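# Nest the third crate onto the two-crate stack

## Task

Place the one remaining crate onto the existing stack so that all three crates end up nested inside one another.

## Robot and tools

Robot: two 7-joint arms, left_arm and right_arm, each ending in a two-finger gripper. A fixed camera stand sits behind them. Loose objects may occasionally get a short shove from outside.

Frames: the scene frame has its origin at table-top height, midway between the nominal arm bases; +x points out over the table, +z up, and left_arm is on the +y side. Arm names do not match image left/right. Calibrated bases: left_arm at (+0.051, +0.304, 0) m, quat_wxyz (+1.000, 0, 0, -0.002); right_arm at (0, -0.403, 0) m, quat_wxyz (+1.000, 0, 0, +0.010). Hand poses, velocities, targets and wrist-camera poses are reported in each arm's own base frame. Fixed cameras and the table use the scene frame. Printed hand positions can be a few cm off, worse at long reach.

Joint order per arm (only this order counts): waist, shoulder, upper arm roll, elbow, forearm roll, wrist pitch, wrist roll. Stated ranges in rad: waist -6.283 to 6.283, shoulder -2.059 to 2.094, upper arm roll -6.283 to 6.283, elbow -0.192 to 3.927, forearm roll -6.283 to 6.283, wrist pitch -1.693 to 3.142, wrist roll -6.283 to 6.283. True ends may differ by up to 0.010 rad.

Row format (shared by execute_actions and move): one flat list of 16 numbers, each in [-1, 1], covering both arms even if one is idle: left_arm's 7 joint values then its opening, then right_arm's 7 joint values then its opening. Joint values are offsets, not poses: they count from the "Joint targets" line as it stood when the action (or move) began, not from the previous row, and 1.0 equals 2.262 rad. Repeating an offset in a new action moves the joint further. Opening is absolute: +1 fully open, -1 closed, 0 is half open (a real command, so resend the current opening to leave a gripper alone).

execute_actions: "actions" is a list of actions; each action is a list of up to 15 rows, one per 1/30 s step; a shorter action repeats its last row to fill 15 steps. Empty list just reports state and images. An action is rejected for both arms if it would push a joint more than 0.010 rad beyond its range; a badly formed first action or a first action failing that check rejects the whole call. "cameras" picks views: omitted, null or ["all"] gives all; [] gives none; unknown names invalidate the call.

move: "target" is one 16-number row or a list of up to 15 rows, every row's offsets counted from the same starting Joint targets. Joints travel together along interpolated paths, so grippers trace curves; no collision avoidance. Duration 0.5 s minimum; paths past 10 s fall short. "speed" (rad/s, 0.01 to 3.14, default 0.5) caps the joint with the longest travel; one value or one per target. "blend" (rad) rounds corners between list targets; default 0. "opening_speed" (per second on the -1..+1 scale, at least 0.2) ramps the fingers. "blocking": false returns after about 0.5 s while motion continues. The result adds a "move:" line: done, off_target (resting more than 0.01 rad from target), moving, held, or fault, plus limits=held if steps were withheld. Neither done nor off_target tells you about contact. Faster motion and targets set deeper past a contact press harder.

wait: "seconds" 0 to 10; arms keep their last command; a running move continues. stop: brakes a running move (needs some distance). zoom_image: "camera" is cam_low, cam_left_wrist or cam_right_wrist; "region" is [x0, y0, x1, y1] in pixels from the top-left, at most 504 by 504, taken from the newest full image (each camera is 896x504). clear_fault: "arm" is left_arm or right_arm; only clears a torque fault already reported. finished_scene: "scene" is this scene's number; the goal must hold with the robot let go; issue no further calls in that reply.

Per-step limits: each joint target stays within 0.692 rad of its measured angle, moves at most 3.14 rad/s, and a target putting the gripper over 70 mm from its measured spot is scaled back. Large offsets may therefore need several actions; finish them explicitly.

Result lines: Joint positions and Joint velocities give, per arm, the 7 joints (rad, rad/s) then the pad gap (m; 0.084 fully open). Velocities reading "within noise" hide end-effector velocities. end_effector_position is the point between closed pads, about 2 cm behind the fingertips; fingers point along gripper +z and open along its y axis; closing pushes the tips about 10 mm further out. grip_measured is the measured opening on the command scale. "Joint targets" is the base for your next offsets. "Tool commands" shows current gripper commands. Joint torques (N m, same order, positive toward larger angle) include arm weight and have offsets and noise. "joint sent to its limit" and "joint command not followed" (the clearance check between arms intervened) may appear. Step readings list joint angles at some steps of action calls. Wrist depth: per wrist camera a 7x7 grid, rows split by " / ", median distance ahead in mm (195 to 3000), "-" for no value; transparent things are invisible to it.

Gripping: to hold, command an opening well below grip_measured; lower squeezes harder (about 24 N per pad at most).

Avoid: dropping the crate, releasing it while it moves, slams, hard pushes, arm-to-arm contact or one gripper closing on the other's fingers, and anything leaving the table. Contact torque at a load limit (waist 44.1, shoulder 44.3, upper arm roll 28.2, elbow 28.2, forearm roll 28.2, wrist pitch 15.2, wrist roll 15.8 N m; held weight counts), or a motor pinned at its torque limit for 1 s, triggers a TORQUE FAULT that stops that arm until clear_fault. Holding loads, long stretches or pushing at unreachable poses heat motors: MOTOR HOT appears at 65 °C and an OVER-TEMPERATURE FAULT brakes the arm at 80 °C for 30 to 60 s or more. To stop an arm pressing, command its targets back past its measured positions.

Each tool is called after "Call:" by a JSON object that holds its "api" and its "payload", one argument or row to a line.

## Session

Call:
{"api": "execute_actions", "payload": {
  "actions": []
}}

Call:
{"api": "zoom_image", "payload": {
  "camera": "cam_low",
  "region": [150, 180, 450, 380]
}}

Scene clock: 0.00 s.
left_arm: end_effector_position=(+0.1736, -0.1931, +0.3611) grip_measured=+1.00 end_effector_quat_wxyz=(-0.251, +0.855, +0.428, +0.154) | right_arm: end_effector_position=(+0.5528, +0.3257, +0.2093) grip_measured=+1.00 end_effector_quat_wxyz=(-0.239, +0.841, -0.307, +0.376)
Joint positions: left_arm=[-0.412 -0.41 -0.579 1.134 0.188 1.928 -1.803 0.084] | right_arm=[1.436 0.476 -1.086 1.117 -1.311 -0.115 2.667 0.084]
Joint velocities: within noise
Joint torques (N m): no reading
Motor temperatures (°C): left_arm=[28 27 27 33 37 30 34] | right_arm=[27 35 31 34 29 34 34]
Wrist depth (mm): cam_left_wrist=[1547 1715 1924 1847 686 636 596 / 1696 1875 1865 696 648 595 560 / 1687 1868 1772 655 610 567 530 / 307 687 662 614 573 536 502 / 289 629 620 579 540 511 479 / 273 320 580 545 514 484 457 / 260 306 440 515 488 461 438] | cam_right_wrist=[915 969 1031 1094 1172 1254 1287 / 960 1028 1102 1169 1251 1333 1248 / 1022 1092 1179 1253 1364 1346 1224 / 1090 1163 1262 1355 1420 1297 338 / 1163 1268 1369 1462 1369 361 329 / 1253 1362 1473 1490 1335 352 311 / 1348 1469 1573 1440 374 333 296]
Joint targets: left_arm=[-0.412 -0.410 -0.579 1.134 0.188 1.928 -1.803] | right_arm=[1.436 0.476 -1.086 1.117 -1.311 -0.115 2.667]
Tool commands: left_gripper/opening=+1.0 right_gripper/opening=+1.0

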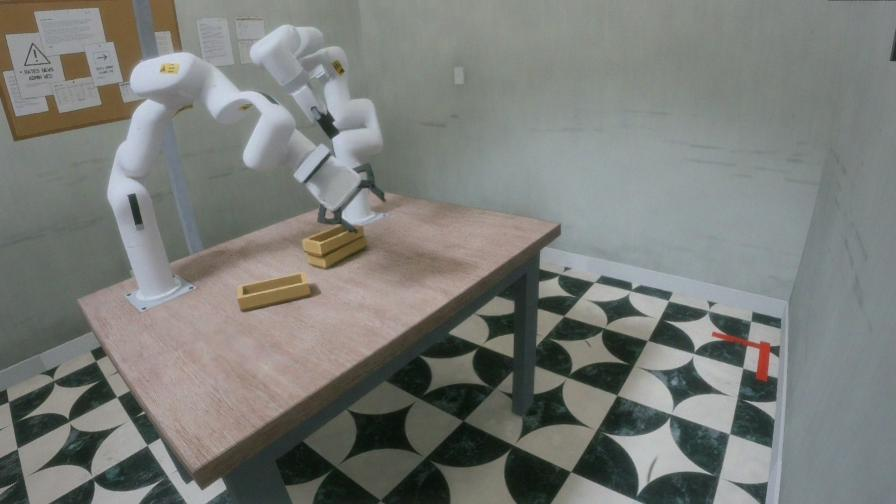

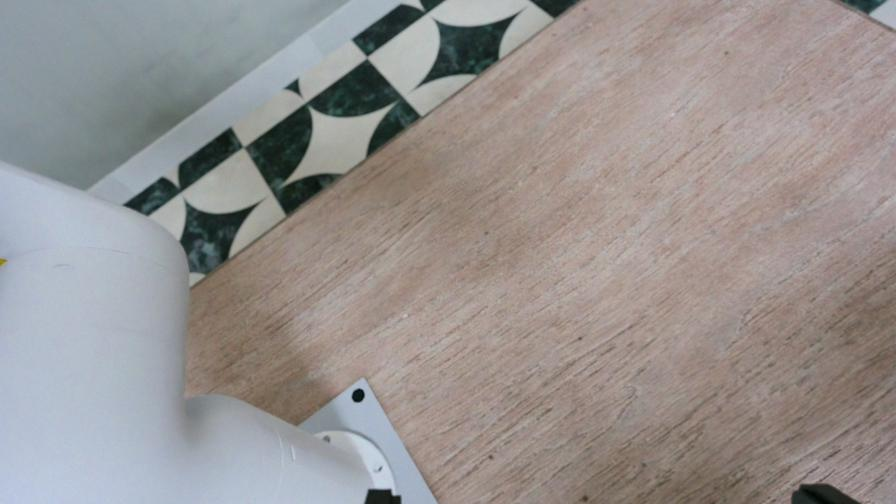

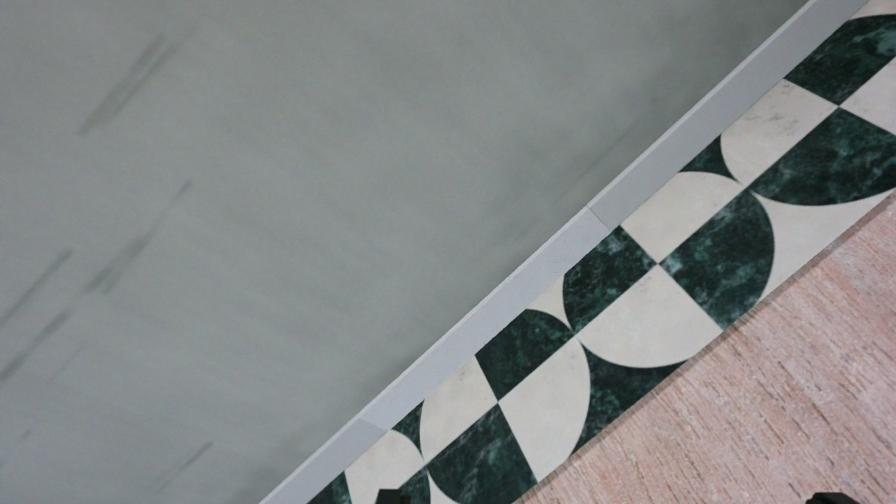

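Scaled by 1.680 from the camera's 896x504 image, which has a finer 1280x720 frame.

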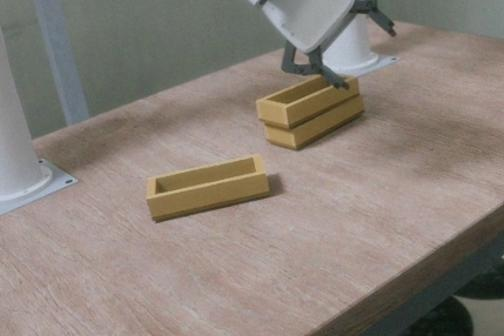

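Call:
{"api": "move", "payload": {
  "target": [
    [0,0,0,0,0,0,0,1,-0.5659,0,0,0,0,0,0,1],
    [-0.2583,0.1872,0.2560,0.3881,-0.0831,0.0311,1,1,-0.5659,0,0,0,0,0,0,1]
  ],
  "speed": 0.6,
  "blend": [0.1,0]
}}

Scene clock: 8.87 s.
left_arm: end_effector_position=(+0.2243, -0.3457, +0.5204) grip_measured=+1.00 end_effector_quat_wxyz=(+0.000, +0.747, -0.665, +0.000) | right_arm: end_effector_position=(+0.4706, -0.4362, +0.2093) grip_measured=+1.00 end_effector_quat_wxyz=(-0.033, -0.491, +0.748, -0.445)
Joint positions: left_arm=[-0.996 0.014 0 2.012 0 1.998 0.459 0.084] | right_arm=[0.156 0.476 -1.086 1.117 -1.311 -0.115 2.667 0.084]
Joint velocities: within noise
Joint torques (N m): left_arm=[-10.49 -14.54 1.71 19.7 -1.48 -0.34 1.59] | right_arm=[-8.28 -14.49 -8.08 18.05 1.47 -1.07 0.06]
Motor temperatures (°C): left_arm=[28 27 27 35 37 30 34] | right_arm=[27 35 31 35 29 34 34]
Wrist depth (mm): cam_left_wrist=[1379 646 645 645 647 647 648 / 1382 644 646 636 647 649 649 / 645 645 646 646 649 650 652 / 646 647 646 648 648 650 649 / 647 646 648 647 649 651 651 / 646 646 647 602 648 650 652 / 647 647 647 604 651 649 652] | cam_right_wrist=[1589 2073 2260 2239 1872 1285 1292 / 1461 1849 2403 2133 1730 1392 1241 / 1379 1699 2180 1962 1586 1348 1169 / 1284 1562 1940 1768 1466 1263 1105 / 1220 1458 1803 1621 1377 1188 1045 / 1138 1374 1630 1513 1284 1116 998 / 1060 1273 1517 1397 1207 1061 943]
Joint targets: left_arm=[-0.996 0.014 0.001 2.012 0.000 1.998 0.459] | right_arm=[0.156 0.476 -1.086 1.117 -1.311 -0.115 2.667]
move: done

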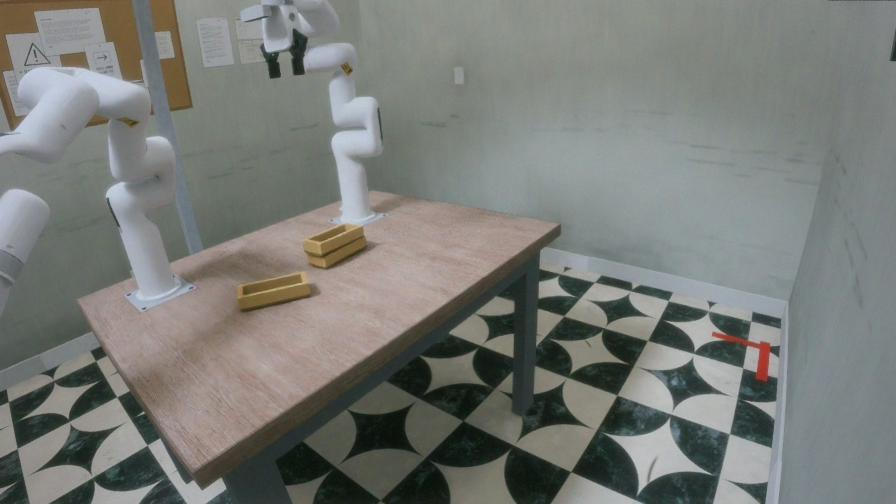

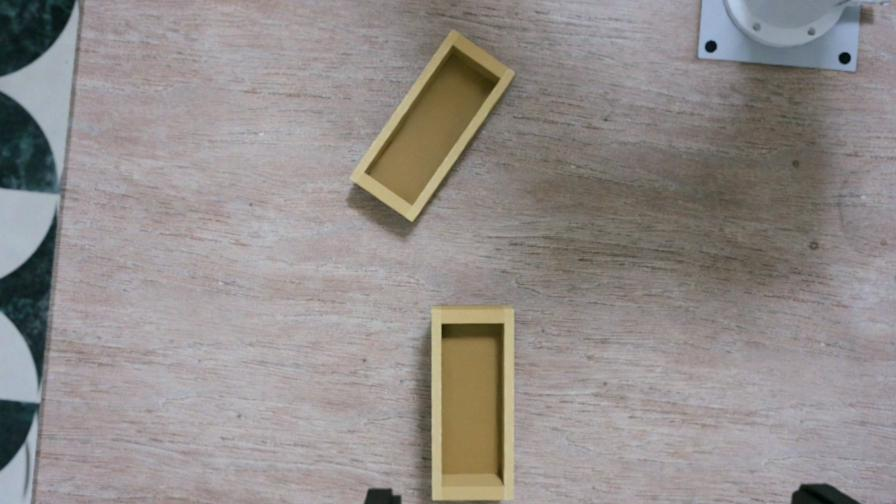

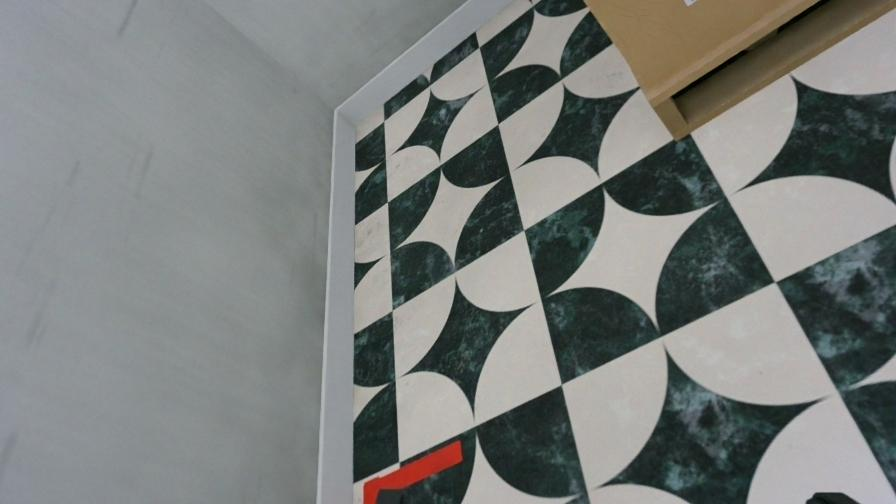

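Call:
{"api": "move", "payload": {
  "target": [0.0519,-0.1755,0,-0.599,0,-0.4235,0.0517,1,0,0,0,0,0,0,0,1],
  "speed": 0.45,
  "cameras": ["cam_low","cam_left_wrist"]
}}

Call:
{"api": "zoom_image", "payload": {
  "camera": "cam_left_wrist",
  "region": [400, 130, 704, 504]
}}

Call:
{"api": "zoom_image", "payload": {
  "camera": "cam_low",
  "region": [295, 205, 375, 285]
}}

Scene clock: 14.87 s.
left_arm: end_effector_position=(+0.2235, -0.2693, +0.2007) grip_measured=+1.00 end_effector_quat_wxyz=(+0.000, +0.747, -0.665, +0.000) | right_arm: end_effector_position=(+0.4706, -0.4362, +0.2093) grip_measured=+1.00 end_effector_quat_wxyz=(-0.033, -0.491, +0.748, -0.445)
Joint positions: left_arm=[-0.879 -0.383 0.001 0.658 0 1.04 0.576 0.084] | right_arm=[0.156 0.476 -1.086 1.117 -1.311 -0.115 2.667 0.084]
Joint velocities: within noise
Joint torques (N m): left_arm=[9.58 -20.7 1.37 16.83 -1.12 -5.31 1.63] | right_arm=[-7.77 -14.7 -9.32 18.17 1.38 -1.01 0.11]
Motor temperatures (°C): left_arm=[28 28 27 36 37 30 34] | right_arm=[27 35 31 36 29 34 34]
Wrist depth (mm): cam_left_wrist=[327 327 329 329 330 330 330 / 328 328 329 330 330 330 331 / 328 328 329 329 329 330 331 / 328 329 329 279 279 331 332 / 328 329 329 280 281 330 332 / 329 328 330 282 282 331 331 / 329 329 330 283 283 331 332] | cam_right_wrist=[1584 2060 2291 2259 1865 1294 1301 / 1463 1847 2415 2130 1725 1404 1237 / 1390 1729 2163 1936 1588 1345 1165 / 1289 1557 1960 1773 1469 1266 1109 / 1216 1470 1794 1614 1370 1192 1044 / 1142 1370 1641 1492 1280 1121 996 / 1058 1278 1519 1395 1200 1066 948]
Joint targets: left_arm=[-0.879 -0.383 0.001 0.657 0.000 1.040 0.576] | right_arm=[0.156 0.476 -1.086 1.117 -1.311 -0.115 2.667]
move: done
Images, in order (width x height): cam_low 896x504, cam_left_wrist 896x504.

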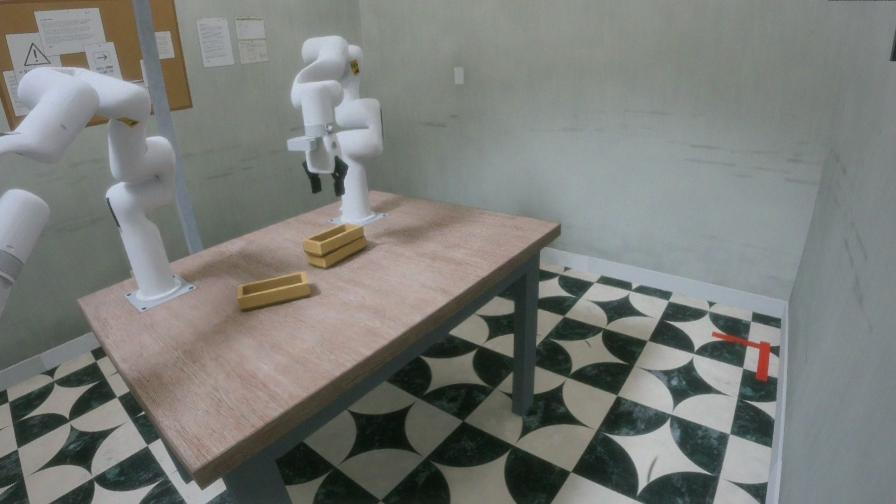

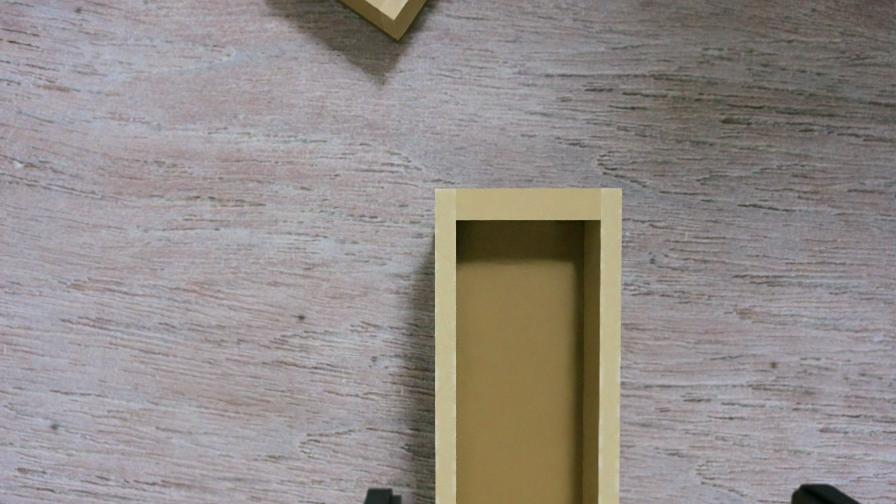

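Scaled by 1.348 from the camera's 896x504 image, which has a finer 1280x720 frame.

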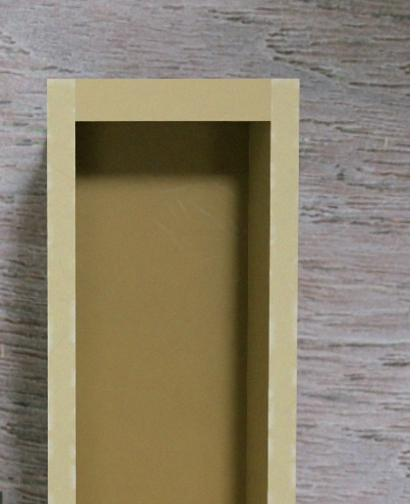

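Scaled by 6.300 from the camera's 896x504 image, which has a finer 1280x720 frame.

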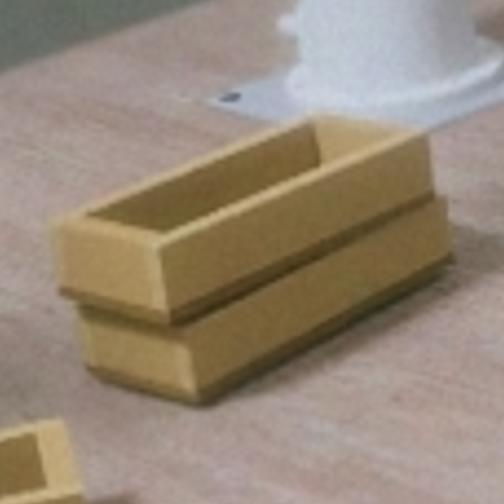

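Call:
{"api": "move", "payload": {
  "target": [
    [0.0022,0.0631,0,-0.0643,0,-0.1274,0.0022,1,0,0,0,0,0,0,0,1],
    [0.0022,0.1171,0,-0.0833,0,-0.2004,0.0022,1,0,0,0,0,0,0,0,1]
  ],
  "speed": [0.25,0.08],
  "cameras": ["cam_left_wrist"]
}}

Call:
{"api": "move", "payload": {
  "target": [0,0,0,0,0,0,0,0,0,0,0,0,0,0,0,1],
  "opening_speed": 0.3,
  "cameras": ["cam_left_wrist","cam_low"]
}}

Call:
{"api": "zoom_image", "payload": {
  "camera": "cam_low",
  "region": [295, 205, 375, 285]
}}

Scene clock: 20.70 s.
left_arm: end_effector_position=(+0.2236, -0.2667, +0.0706) grip_measured=+1.00 end_effector_quat_wxyz=(+0.000, +0.747, -0.665, +0.000) | right_arm: end_effector_position=(+0.4706, -0.4362, +0.2093) grip_measured=+1.00 end_effector_quat_wxyz=(-0.033, -0.491, +0.748, -0.445)
Joint positions: left_arm=[-0.874 -0.119 0.001 0.469 0 0.587 0.581 0.084] | right_arm=[0.156 0.476 -1.086 1.117 -1.311 -0.115 2.667 0.084]
Joint velocities: within noise
Joint torques (N m): left_arm=[9.36 -10.54 0.63 13.03 -0.89 -5.24 1.54] | right_arm=[-7.15 -14.8 -10.69 18.25 1.5 -1.11 0.07]
Motor temperatures (°C): left_arm=[28 28 27 36 37 30 34] | right_arm=[27 36 31 36 29 34 34]
Wrist depth (mm): cam_left_wrist=[199 199 199 200 200 200 201 / 199 199 200 200 200 200 201 / 199 200 - - - - 201 / 200 200 - - - - 201 / 199 200 - - - - 201 / 200 200 - - - - 201 / 200 200 - - - - 201] | cam_right_wrist=[1598 2056 2250 2284 1841 1296 1287 / 1475 1848 2401 2151 1719 1398 1250 / 1369 1713 2158 1927 1600 1346 1168 / 1278 1577 1944 1763 1463 1262 1108 / 1215 1477 1792 1621 1373 1188 1050 / 1141 1365 1649 1501 1276 1124 995 / 1060 1274 1519 1400 1201 1060 944]
Joint targets: left_arm=[-0.874 -0.119 0.001 0.469 0.000 0.587 0.581] | right_arm=[0.156 0.476 -1.086 1.117 -1.311 -0.115 2.667]
move: done
Images, in order (width x height): cam_left_wrist 896x504.

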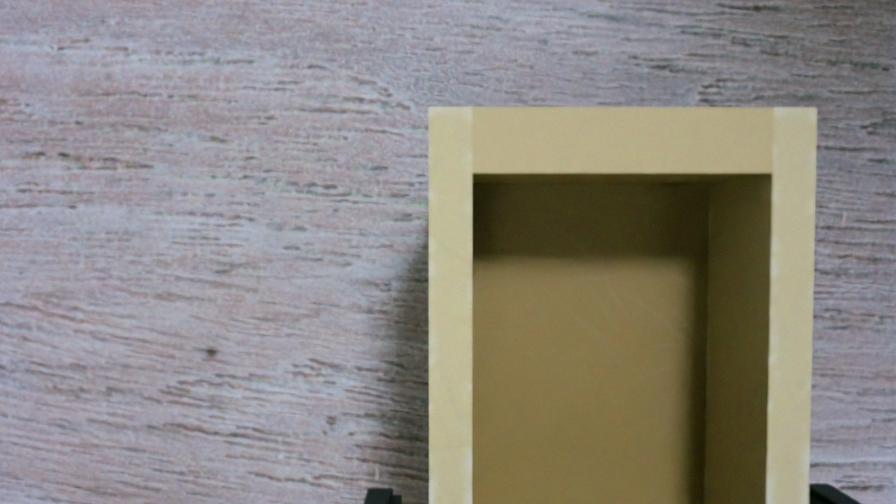

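Scene clock: 24.23 s.
left_arm: end_effector_position=(+0.2236, -0.2667, +0.0706) grip_measured=+0.67 end_effector_quat_wxyz=(+0.000, +0.747, -0.665, +0.000) | right_arm: end_effector_position=(+0.4706, -0.4362, +0.2093) grip_measured=+1.00 end_effector_quat_wxyz=(-0.033, -0.491, +0.748, -0.445)
Joint positions: left_arm=[-0.874 -0.119 0.001 0.469 0 0.587 0.581 0.072] | right_arm=[0.156 0.476 -1.086 1.117 -1.311 -0.115 2.667 0.084]
Joint velocities: within noise
Joint torques (N m): left_arm=[8.66 -11.49 0.35 14.58 -0.51 -1.93 1.45] | right_arm=[-6.9 -14.82 -10.71 18.16 1.53 -1.04 0.11]
Motor temperatures (°C): left_arm=[28 28 27 36 37 30 34] | right_arm=[27 36 31 36 29 34 34]
Wrist depth (mm): cam_left_wrist=[199 199 199 200 200 200 200 / 199 199 200 200 200 200 201 / 199 199 - - - - 201 / 200 200 - - - - 201 / 199 200 - - - - 201 / 200 200 - - - - 201 / 200 200 - - - - 201] | cam_right_wrist=[1587 2055 2298 2270 1869 1297 1296 / 1462 1842 2405 2151 1726 1398 1238 / 1377 1705 2147 1948 1587 1344 1167 / 1282 1577 1947 1760 1477 1255 1102 / 1214 1473 1779 1619 1376 1181 1039 / 1143 1356 1640 1494 1281 1121 994 / 1066 1274 1530 1393 1212 1060 944]
Joint targets: left_arm=[-0.874 -0.119 0.001 0.469 0.000 0.587 0.581] | right_arm=[0.156 0.476 -1.086 1.117 -1.311 -0.115 2.667]
move: done
Images, in order (width x height): cam_low 896x504, cam_left_wrist 896x504.

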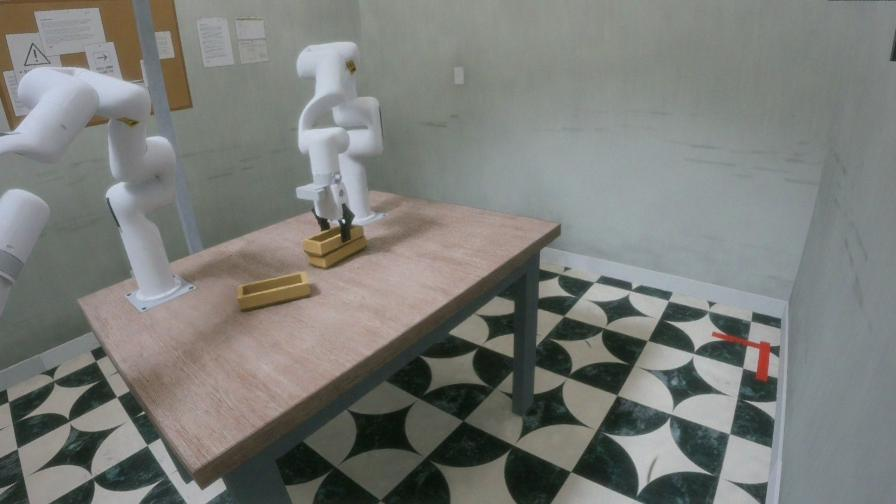

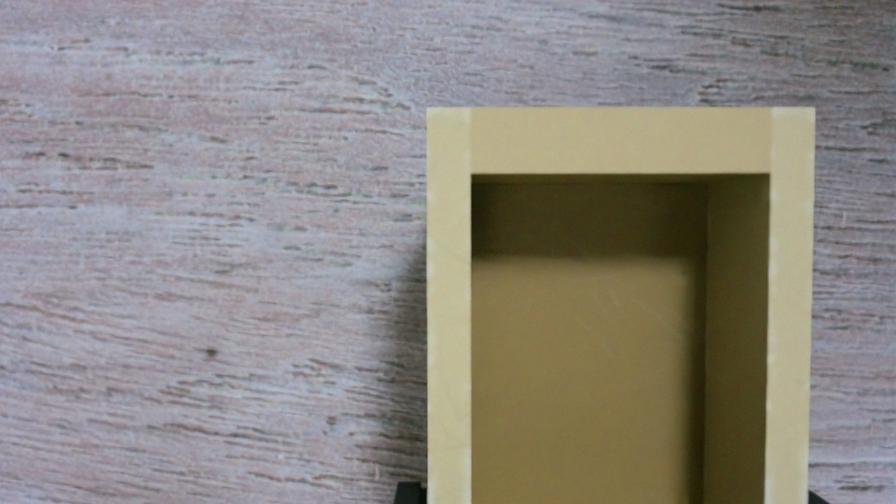

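Scaled by 6.300 from the camera's 896x504 image, which has a finer 1280x720 frame.

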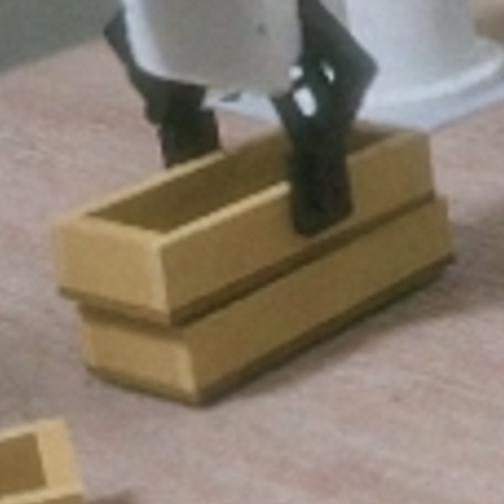

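Call:
{"api": "move", "payload": {
  "target": [
    [0,-0.0536,0,0.0188,0,0.0729,0,0,0,0,0,0,0,0,0,1],
    [0.0443,-0.1706,0,-0.0117,0,0.1593,0.0443,0,0,0,0,0,0,0,0,1]
  ],
  "speed": [0.1,0.25],
  "blend": [0.02,0],
  "cameras": ["cam_left_wrist","cam_low"]
}}

Call:
{"api": "zoom_image", "payload": {
  "camera": "cam_left_wrist",
  "region": [400, 0, 850, 200]
}}

Scene clock: 33.57 s.
left_arm: end_effector_position=(+0.2173, -0.2120, +0.1601) grip_measured=+0.67 end_effector_quat_wxyz=(+0.000, +0.747, -0.665, +0.000) | right_arm: end_effector_position=(+0.4706, -0.4362, +0.2093) grip_measured=+1.00 end_effector_quat_wxyz=(-0.033, -0.491, +0.748, -0.445)
Joint positions: left_arm=[-0.774 -0.504 0.001 0.443 0 0.947 0.681 0.072] | right_arm=[0.156 0.476 -1.086 1.117 -1.311 -0.115 2.667 0.084]
Joint velocities: within noise
Joint torques (N m): left_arm=[9.3 -17.61 0.02 16.97 -0.09 -0.42 1.5] | right_arm=[-6.27 -14.72 -10.58 18.36 1.49 -1.04 0.04]
Motor temperatures (°C): left_arm=[28 28 27 36 37 30 34] | right_arm=[27 36 32 37 29 34 34]
Wrist depth (mm): cam_left_wrist=[287 288 288 289 289 290 290 / 287 288 289 - 249 289 290 / 288 288 - - - - 290 / 288 288 - - - - 291 / 288 289 - - - - 291 / 288 288 - - - - 291 / 288 289 - - - - 291] | cam_right_wrist=[1587 2031 2274 2272 1862 1292 1288 / 1459 1861 2457 2130 1723 1397 1244 / 1377 1702 2153 1927 1580 1349 1166 / 1286 1571 1960 1757 1470 1256 1099 / 1215 1479 1799 1623 1365 1190 1050 / 1141 1369 1624 1494 1279 1117 995 / 1064 1283 1530 1395 1210 1062 945]
Joint targets: left_arm=[-0.773 -0.504 0.001 0.442 0.000 0.947 0.681] | right_arm=[0.156 0.476 -1.086 1.117 -1.311 -0.115 2.667]
move: done
Images, in order (width x height): cam_low 896x504, cam_left_wrist 896x504.

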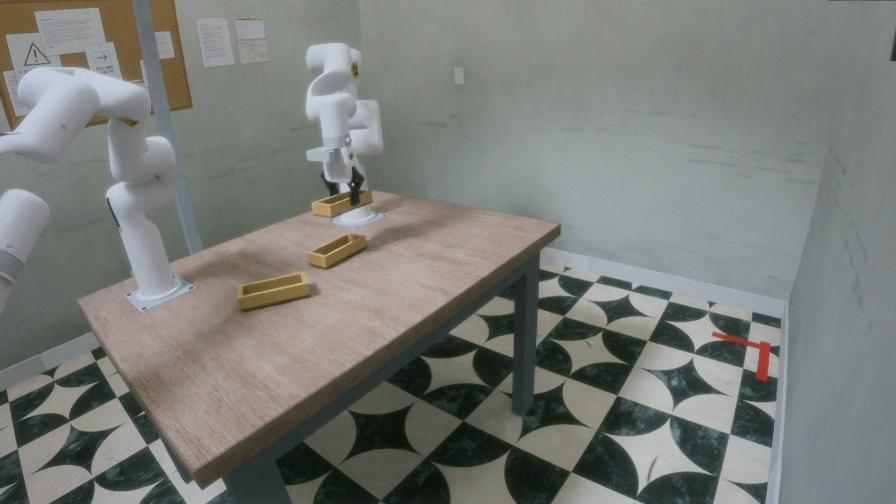

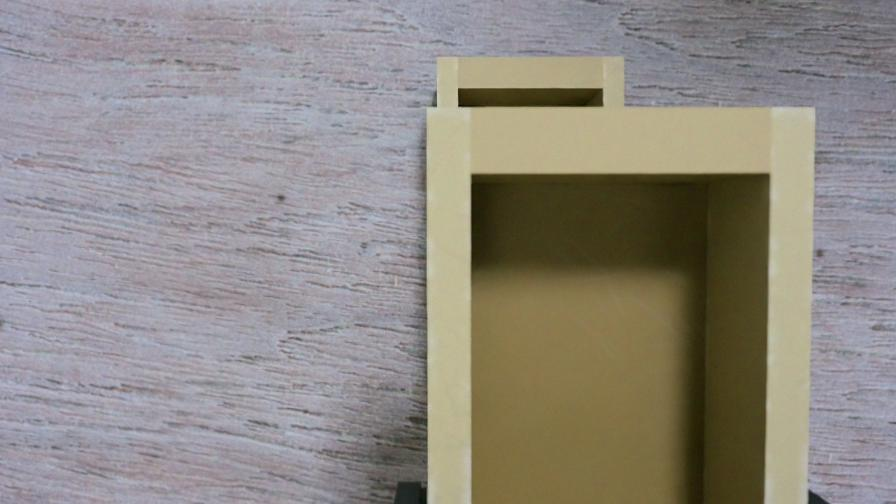

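Scaled by 1.120 from the camera's 896x504 image, which has a finer 1280x720 frame.

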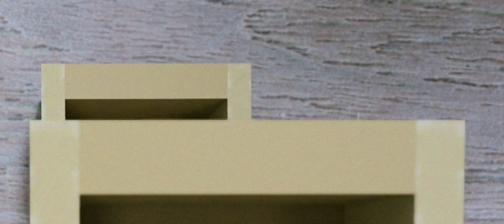

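Call:
{"api": "move", "payload": {
  "target": [-0.0392,0.1422,0,0.0078,0,-0.1348,-0.0387,0,0,0,0,0,0,0,0,1],
  "speed": 0.15,
  "cameras": ["cam_low"]
}}

Call:
{"api": "zoom_image", "payload": {
  "camera": "cam_low",
  "region": [300, 210, 370, 280]
}}

Scene clock: 38.50 s.
left_arm: end_effector_position=(+0.2227, -0.2594, +0.0856) grip_measured=+0.67 end_effector_quat_wxyz=(+0.000, +0.747, -0.665, +0.000) | right_arm: end_effector_position=(+0.4706, -0.4362, +0.2093) grip_measured=+1.00 end_effector_quat_wxyz=(-0.033, -0.491, +0.748, -0.445)
Joint positions: left_arm=[-0.862 -0.183 0.001 0.46 0 0.642 0.594 0.072] | right_arm=[0.156 0.476 -1.086 1.117 -1.311 -0.115 2.667 0.084]
Joint velocities: within noise
Joint torques (N m): left_arm=[-10.41 -9.77 -0.42 20.66 0.06 -5.39 -1.35] | right_arm=[-5.78 -15.01 -10.65 18.51 1.49 -1.02 0.15]
Motor temperatures (°C): left_arm=[28 28 27 36 37 30 34] | right_arm=[27 36 32 37 29 34 34]
Wrist depth (mm): cam_left_wrist=[214 214 214 215 215 215 215 / 214 214 214 215 215 215 216 / 214 214 - - - - 216 / 214 214 - - - - 216 / 214 215 - - - - 216 / 214 215 - - - - 216 / 215 215 - - - - 216] | cam_right_wrist=[1589 2041 2256 2288 1865 1281 1293 / 1461 1856 2408 2158 1723 1409 1234 / 1381 1728 2147 1956 1579 1341 1164 / 1281 1586 1927 1776 1474 1265 1103 / 1215 1470 1776 1627 1368 1176 1050 / 1147 1368 1636 1510 1281 1122 992 / 1062 1275 1517 1398 1204 1060 943]
Joint targets: left_arm=[-0.862 -0.183 0.001 0.460 0.000 0.642 0.594] | right_arm=[0.156 0.476 -1.086 1.117 -1.311 -0.115 2.667]
move: done
Images, in order (width x height): cam_low 896x504.

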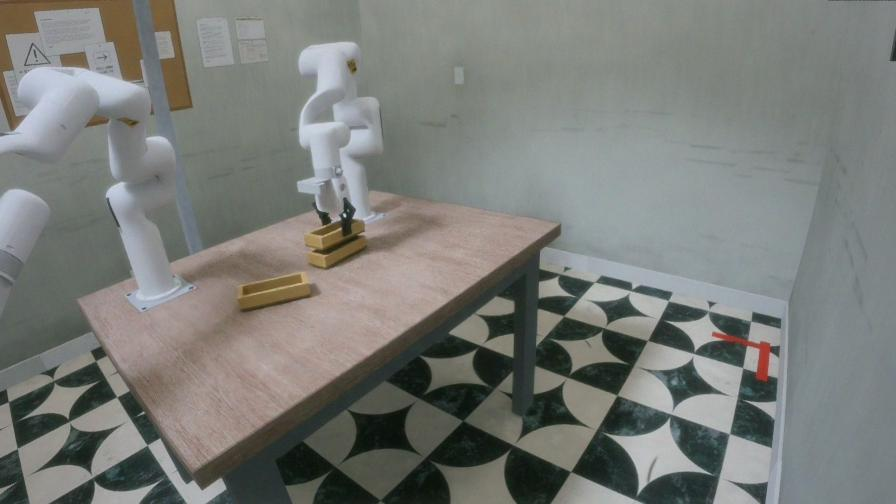

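Scaled by 7.200 from the camera's 896x504 image, which has a finer 1280x720 frame.

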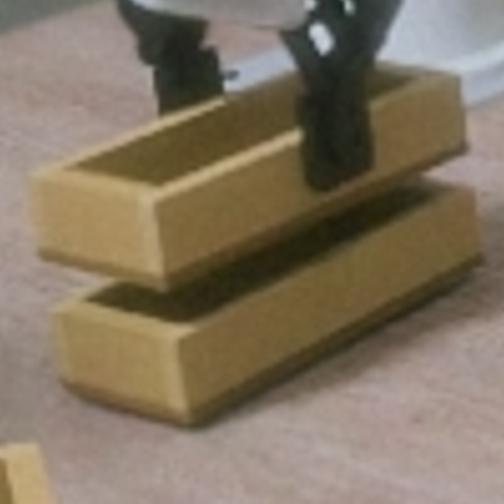

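Call:
{"api": "zoom_image", "payload": {
  "camera": "cam_low",
  "region": [302, 230, 337, 270]
}}

Call:
{"api": "execute_actions", "payload": {
  "actions": [],
  "cameras": ["cam_left_wrist"]
}}

Scaled by 12.600 from the camera's 896x504 image, which has a finer 1280x720 frame.

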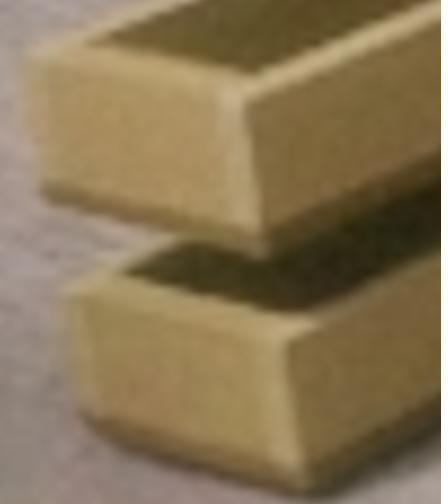

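Scene clock: 39.63 s.
left_arm: end_effector_position=(+0.2227, -0.2594, +0.0856) grip_measured=+0.67 end_effector_quat_wxyz=(+0.000, +0.747, -0.665, +0.000) | right_arm: end_effector_position=(+0.4706, -0.4362, +0.2093) grip_measured=+1.00 end_effector_quat_wxyz=(-0.033, -0.491, +0.748, -0.445)
Joint positions: left_arm=[-0.862 -0.183 0.001 0.46 0 0.642 0.594 0.072] | right_arm=[0.156 0.476 -1.086 1.117 -1.311 -0.115 2.667 0.084]
Joint velocities: within noise
Joint torques (N m): left_arm=[-10.22 -9.98 -0.44 20.13 0.03 -5.21 -1.4] | right_arm=[-5.54 -14.84 -10.71 18.41 1.4 -1.06 0.13]
Motor temperatures (°C): left_arm=[28 28 27 37 37 30 34] | right_arm=[27 36 32 37 29 34 34]
Wrist depth (mm): cam_left_wrist=[214 214 214 214 215 215 215 / 214 214 214 215 215 215 216 / 214 214 - - - - 216 / 214 214 - - - - 216 / 214 214 - - - - 216 / 214 214 - - - - 216 / 214 215 - - - - 216] | cam_right_wrist=[1581 2056 2265 2267 1855 1287 1295 / 1468 1852 2403 2135 1729 1400 1237 / 1363 1720 2148 1937 1583 1350 1165 / 1283 1569 1939 1778 1467 1254 1108 / 1215 1482 1801 1634 1377 1190 1044 / 1144 1375 1635 1498 1285 1118 993 / 1060 1273 1509 1399 1205 1058 942]
Joint targets: left_arm=[-0.862 -0.183 0.001 0.460 0.000 0.642 0.594] | right_arm=[0.156 0.476 -1.086 1.117 -1.311 -0.115 2.667]
Tool commands: left_gripper/opening=+0.0 right_gripper/opening=+1.0
Images, in order (width x height): cam_left_wrist 896x504.

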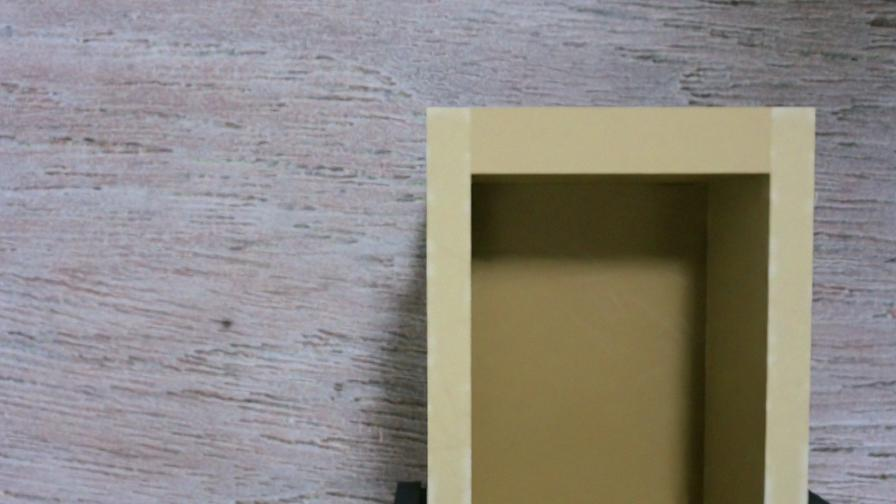

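Call:
{"api": "move", "payload": {
  "target": [0,0.0212,0,-0.0055,0,-0.0267,0,0,0,0,0,0,0,0,0,1],
  "speed": 0.04,
  "cameras": ["cam_low","cam_left_wrist"]
}}

Call:
{"api": "zoom_image", "payload": {
  "camera": "cam_low",
  "region": [300, 210, 370, 280]
}}

Scene clock: 43.13 s.
left_arm: end_effector_position=(+0.2227, -0.2595, +0.0696) grip_measured=+0.67 end_effector_quat_wxyz=(+0.000, +0.747, -0.665, +0.000) | right_arm: end_effector_position=(+0.4706, -0.4362, +0.2093) grip_measured=+1.00 end_effector_quat_wxyz=(-0.033, -0.491, +0.748, -0.445)
Joint positions: left_arm=[-0.862 -0.135 0.001 0.448 0 0.582 0.594 0.072] | right_arm=[0.156 0.476 -1.086 1.117 -1.311 -0.115 2.667 0.084]
Joint velocities: within noise
Joint torques (N m): left_arm=[-9.54 -9.4 -0.33 12.23 -0.09 -5.25 -1.24] | right_arm=[-5.39 -14.81 -10.65 18.41 1.39 -1.12 0.19]
Motor temperatures (°C): left_arm=[28 28 27 37 37 30 34] | right_arm=[27 36 32 37 29 34 34]
Wrist depth (mm): cam_left_wrist=[198 198 199 199 199 200 200 / 198 198 198 199 199 200 200 / 198 198 - - - - 200 / 199 199 - - - - 200 / 198 199 - - - - 200 / 199 199 - - - - 200 / 199 199 - - - - 200] | cam_right_wrist=[1585 2045 2293 2283 1873 1297 1306 / 1468 1864 2444 2152 1736 1410 1240 / 1379 1709 2167 1931 1595 1349 1169 / 1291 1575 1939 1754 1476 1256 1101 / 1219 1475 1789 1632 1365 1189 1045 / 1142 1361 1645 1503 1281 1112 996 / 1060 1269 1522 1401 1206 1063 946]
Joint targets: left_arm=[-0.862 -0.135 0.001 0.448 0.000 0.582 0.594] | right_arm=[0.156 0.476 -1.086 1.117 -1.311 -0.115 2.667]
move: done
Images, in order (width x height): cam_low 896x504, cam_left_wrist 896x504.

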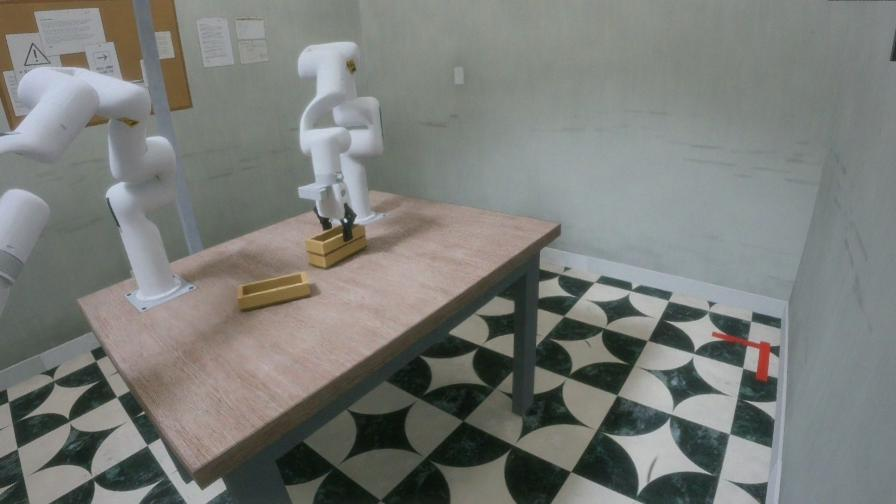

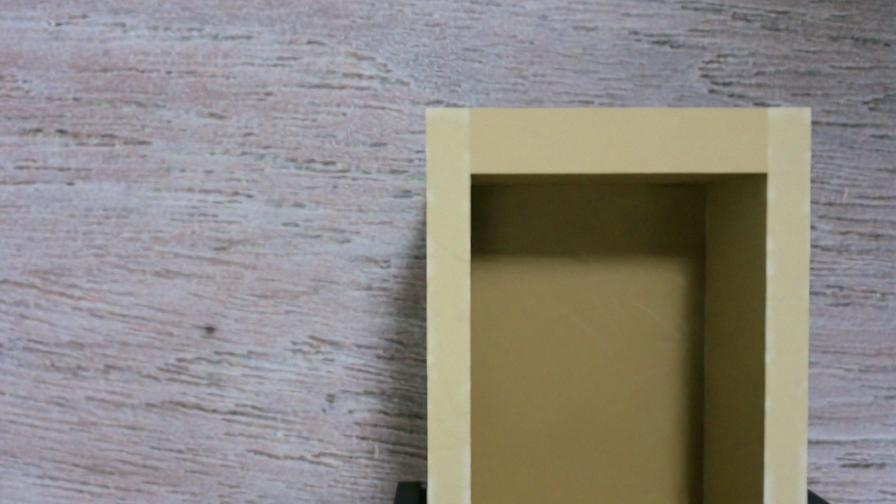

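Scaled by 7.200 from the camera's 896x504 image, which has a finer 1280x720 frame.

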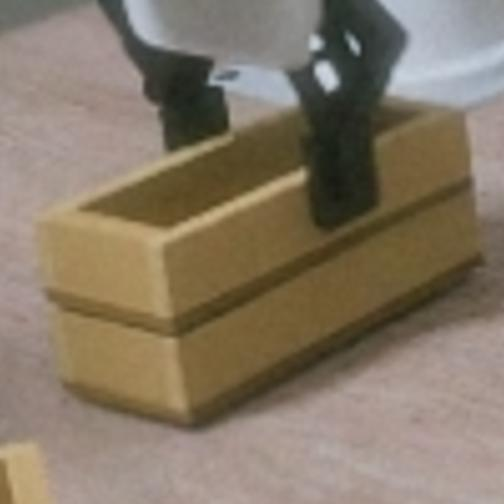

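Call:
{"api": "move", "payload": {
  "target": [0,0.0034,0,-0.0009,0,-0.0042,0,0,0,0,0,0,0,0,0,1],
  "speed": 0.02,
  "cameras": ["cam_low","cam_left_wrist"]
}}

Call:
{"api": "zoom_image", "payload": {
  "camera": "cam_low",
  "region": [300, 210, 370, 280]
}}

Scene clock: 44.80 s.
left_arm: end_effector_position=(+0.2227, -0.2595, +0.0671) grip_measured=+0.67 end_effector_quat_wxyz=(+0.000, +0.747, -0.665, +0.000) | right_arm: end_effector_position=(+0.4706, -0.4362, +0.2093) grip_measured=+1.00 end_effector_quat_wxyz=(-0.033, -0.491, +0.748, -0.445)
Joint positions: left_arm=[-0.862 -0.127 0.001 0.446 0 0.572 0.594 0.072] | right_arm=[0.156 0.476 -1.086 1.117 -1.311 -0.115 2.667 0.084]
Joint velocities: within noise
Joint torques (N m): left_arm=[-9.5 -1.95 -0.21 4.25 0.01 -2.51 -1.14] | right_arm=[-5.08 -14.75 -10.65 18.51 1.54 -1.13 0.14]
Motor temperatures (°C): left_arm=[28 28 27 36 37 30 34] | right_arm=[27 36 32 37 29 34 34]
Wrist depth (mm): cam_left_wrist=[196 196 197 197 197 197 198 / 196 196 197 197 197 197 198 / 196 196 - - - - 198 / 196 197 - - - - 198 / 196 197 - - - - 198 / 197 197 197 - - - 198 / 197 197 197 - - - 198] | cam_right_wrist=[1578 2058 2265 2251 1845 1285 1291 / 1464 1855 2428 2152 1738 1403 1239 / 1365 1714 2176 1948 1596 1346 1171 / 1280 1578 1966 1768 1467 1258 1108 / 1213 1470 1797 1614 1375 1187 1050 / 1149 1374 1628 1486 1277 1121 991 / 1063 1283 1530 1399 1206 1062 942]
Joint targets: left_arm=[-0.862 -0.127 0.001 0.446 0.000 0.572 0.594] | right_arm=[0.156 0.476 -1.086 1.117 -1.311 -0.115 2.667]
move: done
Images, in order (width x height): cam_low 896x504, cam_left_wrist 896x504.

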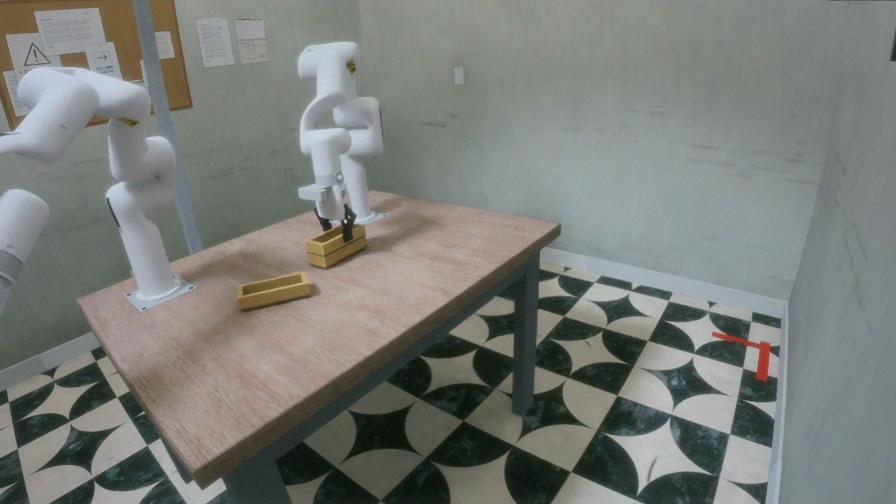

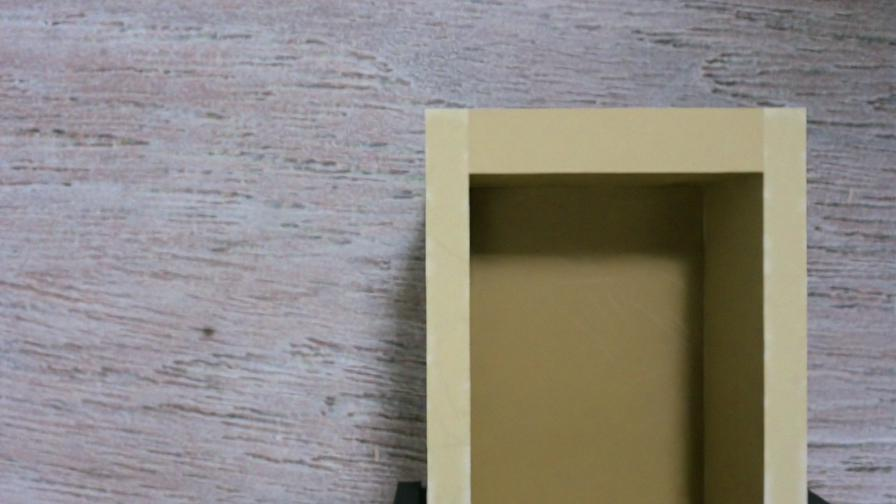

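Scaled by 7.200 from the camera's 896x504 image, which has a finer 1280x720 frame.

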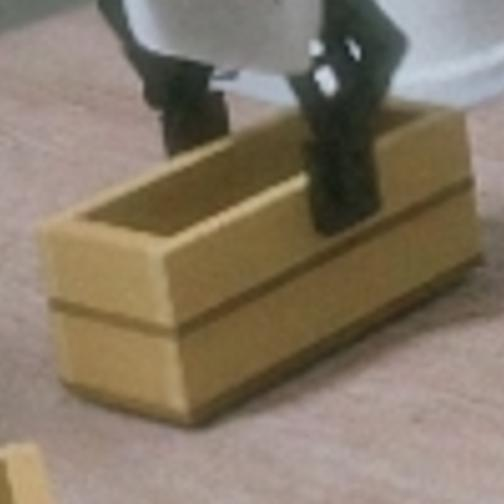

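Call:
{"api": "move", "payload": {
  "target": [0,0,0,0,0,0,0,1,0,0,0,0,0,0,0,1],
  "opening_speed": 0.4,
  "cameras": []
}}

Call:
{"api": "move", "payload": {
  "target": [
    [0,-0.0245,0,0.0061,0,0.0310,0,1,0,0,0,0,0,0,0,1],
    [0,-0.1265,0,0.0825,0,0.2095,0,1,0,0,0,0,0,0,0,1]
  ],
  "speed": [0.1,0.3],
  "blend": [0.02,0],
  "cameras": ["cam_left_wrist","cam_low"]
}}

Call:
{"api": "zoom_image", "payload": {
  "camera": "cam_low",
  "region": [300, 210, 370, 280]
}}

Scene clock: 54.60 s.
left_arm: end_effector_position=(+0.2226, -0.2594, +0.0670) grip_measured=+1.00 end_effector_quat_wxyz=(+0.000, +0.747, -0.665, +0.000) | right_arm: end_effector_position=(+0.4706, -0.4362, +0.2093) grip_measured=+1.00 end_effector_quat_wxyz=(-0.033, -0.491, +0.748, -0.445)
Joint positions: left_arm=[-0.862 -0.127 0.001 0.446 0 0.572 0.594 0.084] | right_arm=[0.156 0.476 -1.086 1.117 -1.311 -0.115 2.667 0.084]
Joint velocities: within noise
Joint torques (N m): left_arm=[-8.24 -20.22 0.13 19.19 -0.13 -5.21 -1.02] | right_arm=[-4.48 -14.99 -10.72 18.55 1.48 -1.08 0.23]
Motor temperatures (°C): left_arm=[28 27 27 36 37 30 34] | right_arm=[27 36 32 37 29 34 34]
Wrist depth (mm): cam_left_wrist=[195 195 196 196 196 197 197 / 195 196 196 196 196 197 197 / 195 196 - - - - 197 / 196 196 - - - - 197 / 196 196 - - - - 198 / 196 196 - - - - 198 / 196 196 - - - - 198] | cam_right_wrist=[1575 2043 2305 2254 1851 1292 1296 / 1463 1848 2422 2132 1727 1403 1239 / 1377 1712 2160 1952 1591 1336 1172 / 1284 1579 1952 1771 1465 1266 1099 / 1214 1481 1791 1631 1372 1187 1039 / 1141 1362 1642 1508 1275 1122 991 / 1064 1275 1529 1396 1209 1061 942]
Joint targets: left_arm=[-0.862 -0.127 0.001 0.446 0.000 0.572 0.594] | right_arm=[0.156 0.476 -1.086 1.117 -1.311 -0.115 2.667]
move: done
No camera images: "cameras" was empty.

Scene clock: 57.20 s.
left_arm: end_effector_position=(+0.2224, -0.2591, +0.2001) grip_measured=+1.00 end_effector_quat_wxyz=(+0.000, +0.747, -0.665, +0.000) | right_arm: end_effector_position=(+0.4706, -0.4362, +0.2093) grip_measured=+1.00 end_effector_quat_wxyz=(-0.033, -0.491, +0.748, -0.445)
Joint positions: left_arm=[-0.862 -0.413 0.001 0.632 0 1.046 0.594 0.084] | right_arm=[0.156 0.476 -1.086 1.117 -1.311 -0.115 2.667 0.084]
Joint velocities: within noise
Joint torques (N m): left_arm=[-8.04 -19.7 0.27 23.72 0.02 -0.31 -0.93] | right_arm=[-4.47 -14.9 -10.67 18.68 1.51 -1.1 0.16]
Motor temperatures (°C): left_arm=[28 28 27 36 37 30 34] | right_arm=[27 36 32 37 29 34 34]
Wrist depth (mm): cam_left_wrist=[326 327 328 328 328 329 330 / 327 327 328 329 329 330 330 / 327 328 328 329 329 330 330 / 328 327 328 283 283 330 330 / 327 329 329 283 284 330 331 / 328 328 329 283 284 330 331 / 328 328 329 284 284 331 332] | cam_right_wrist=[1581 2038 2277 2264 1886 1284 1300 / 1462 1865 2386 2137 1721 1396 1239 / 1378 1729 2168 1950 1595 1345 1165 / 1287 1576 1963 1761 1487 1259 1105 / 1216 1490 1800 1610 1374 1178 1047 / 1143 1365 1638 1500 1285 1119 997 / 1056 1279 1535 1397 1207 1054 942]
Joint targets: left_arm=[-0.862 -0.413 0.001 0.632 0.000 1.046 0.594] | right_arm=[0.156 0.476 -1.086 1.117 -1.311 -0.115 2.667]
move: done
Images, in order (width x height): cam_low 896x504, cam_left_wrist 896x504.

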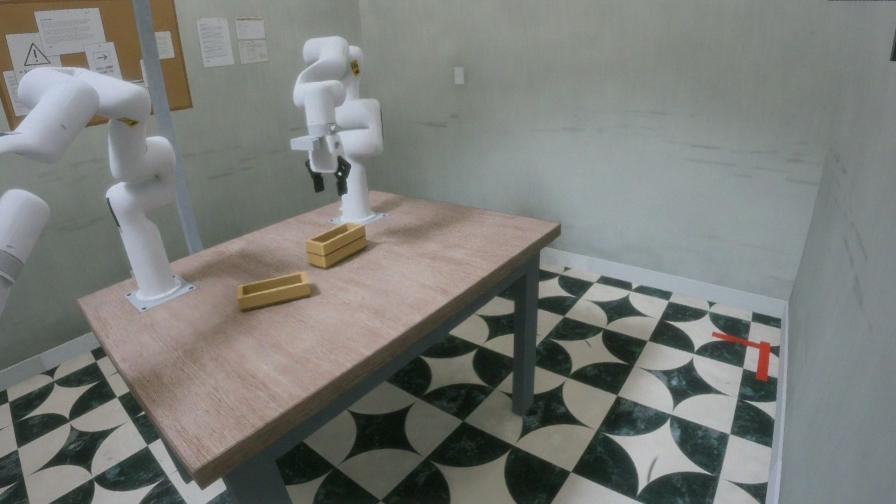

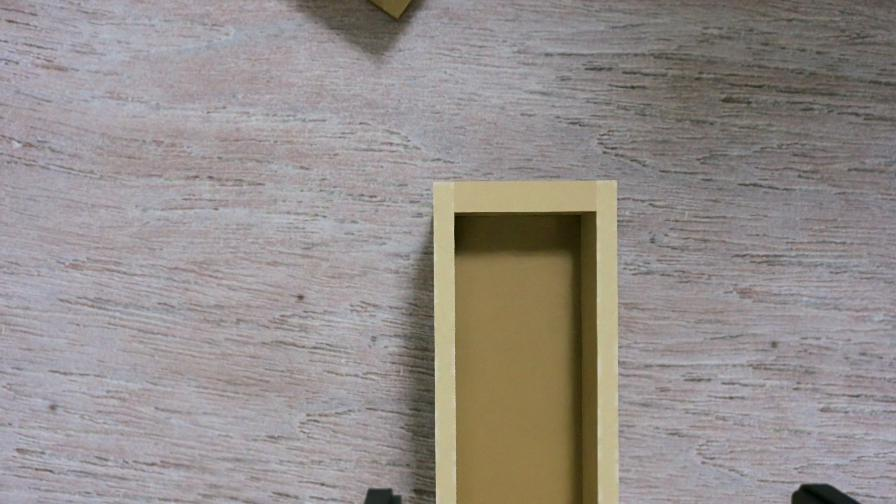

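Scaled by 7.200 from the camera's 896x504 image, which has a finer 1280x720 frame.

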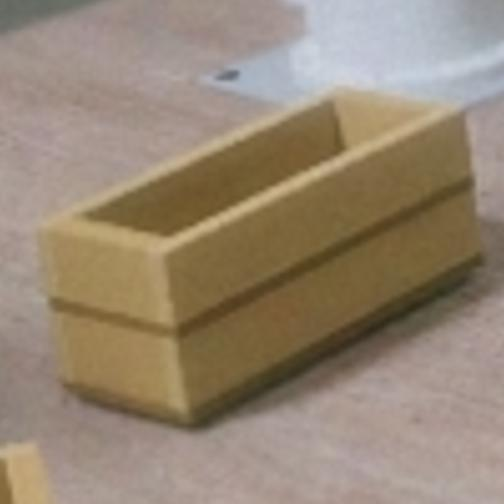

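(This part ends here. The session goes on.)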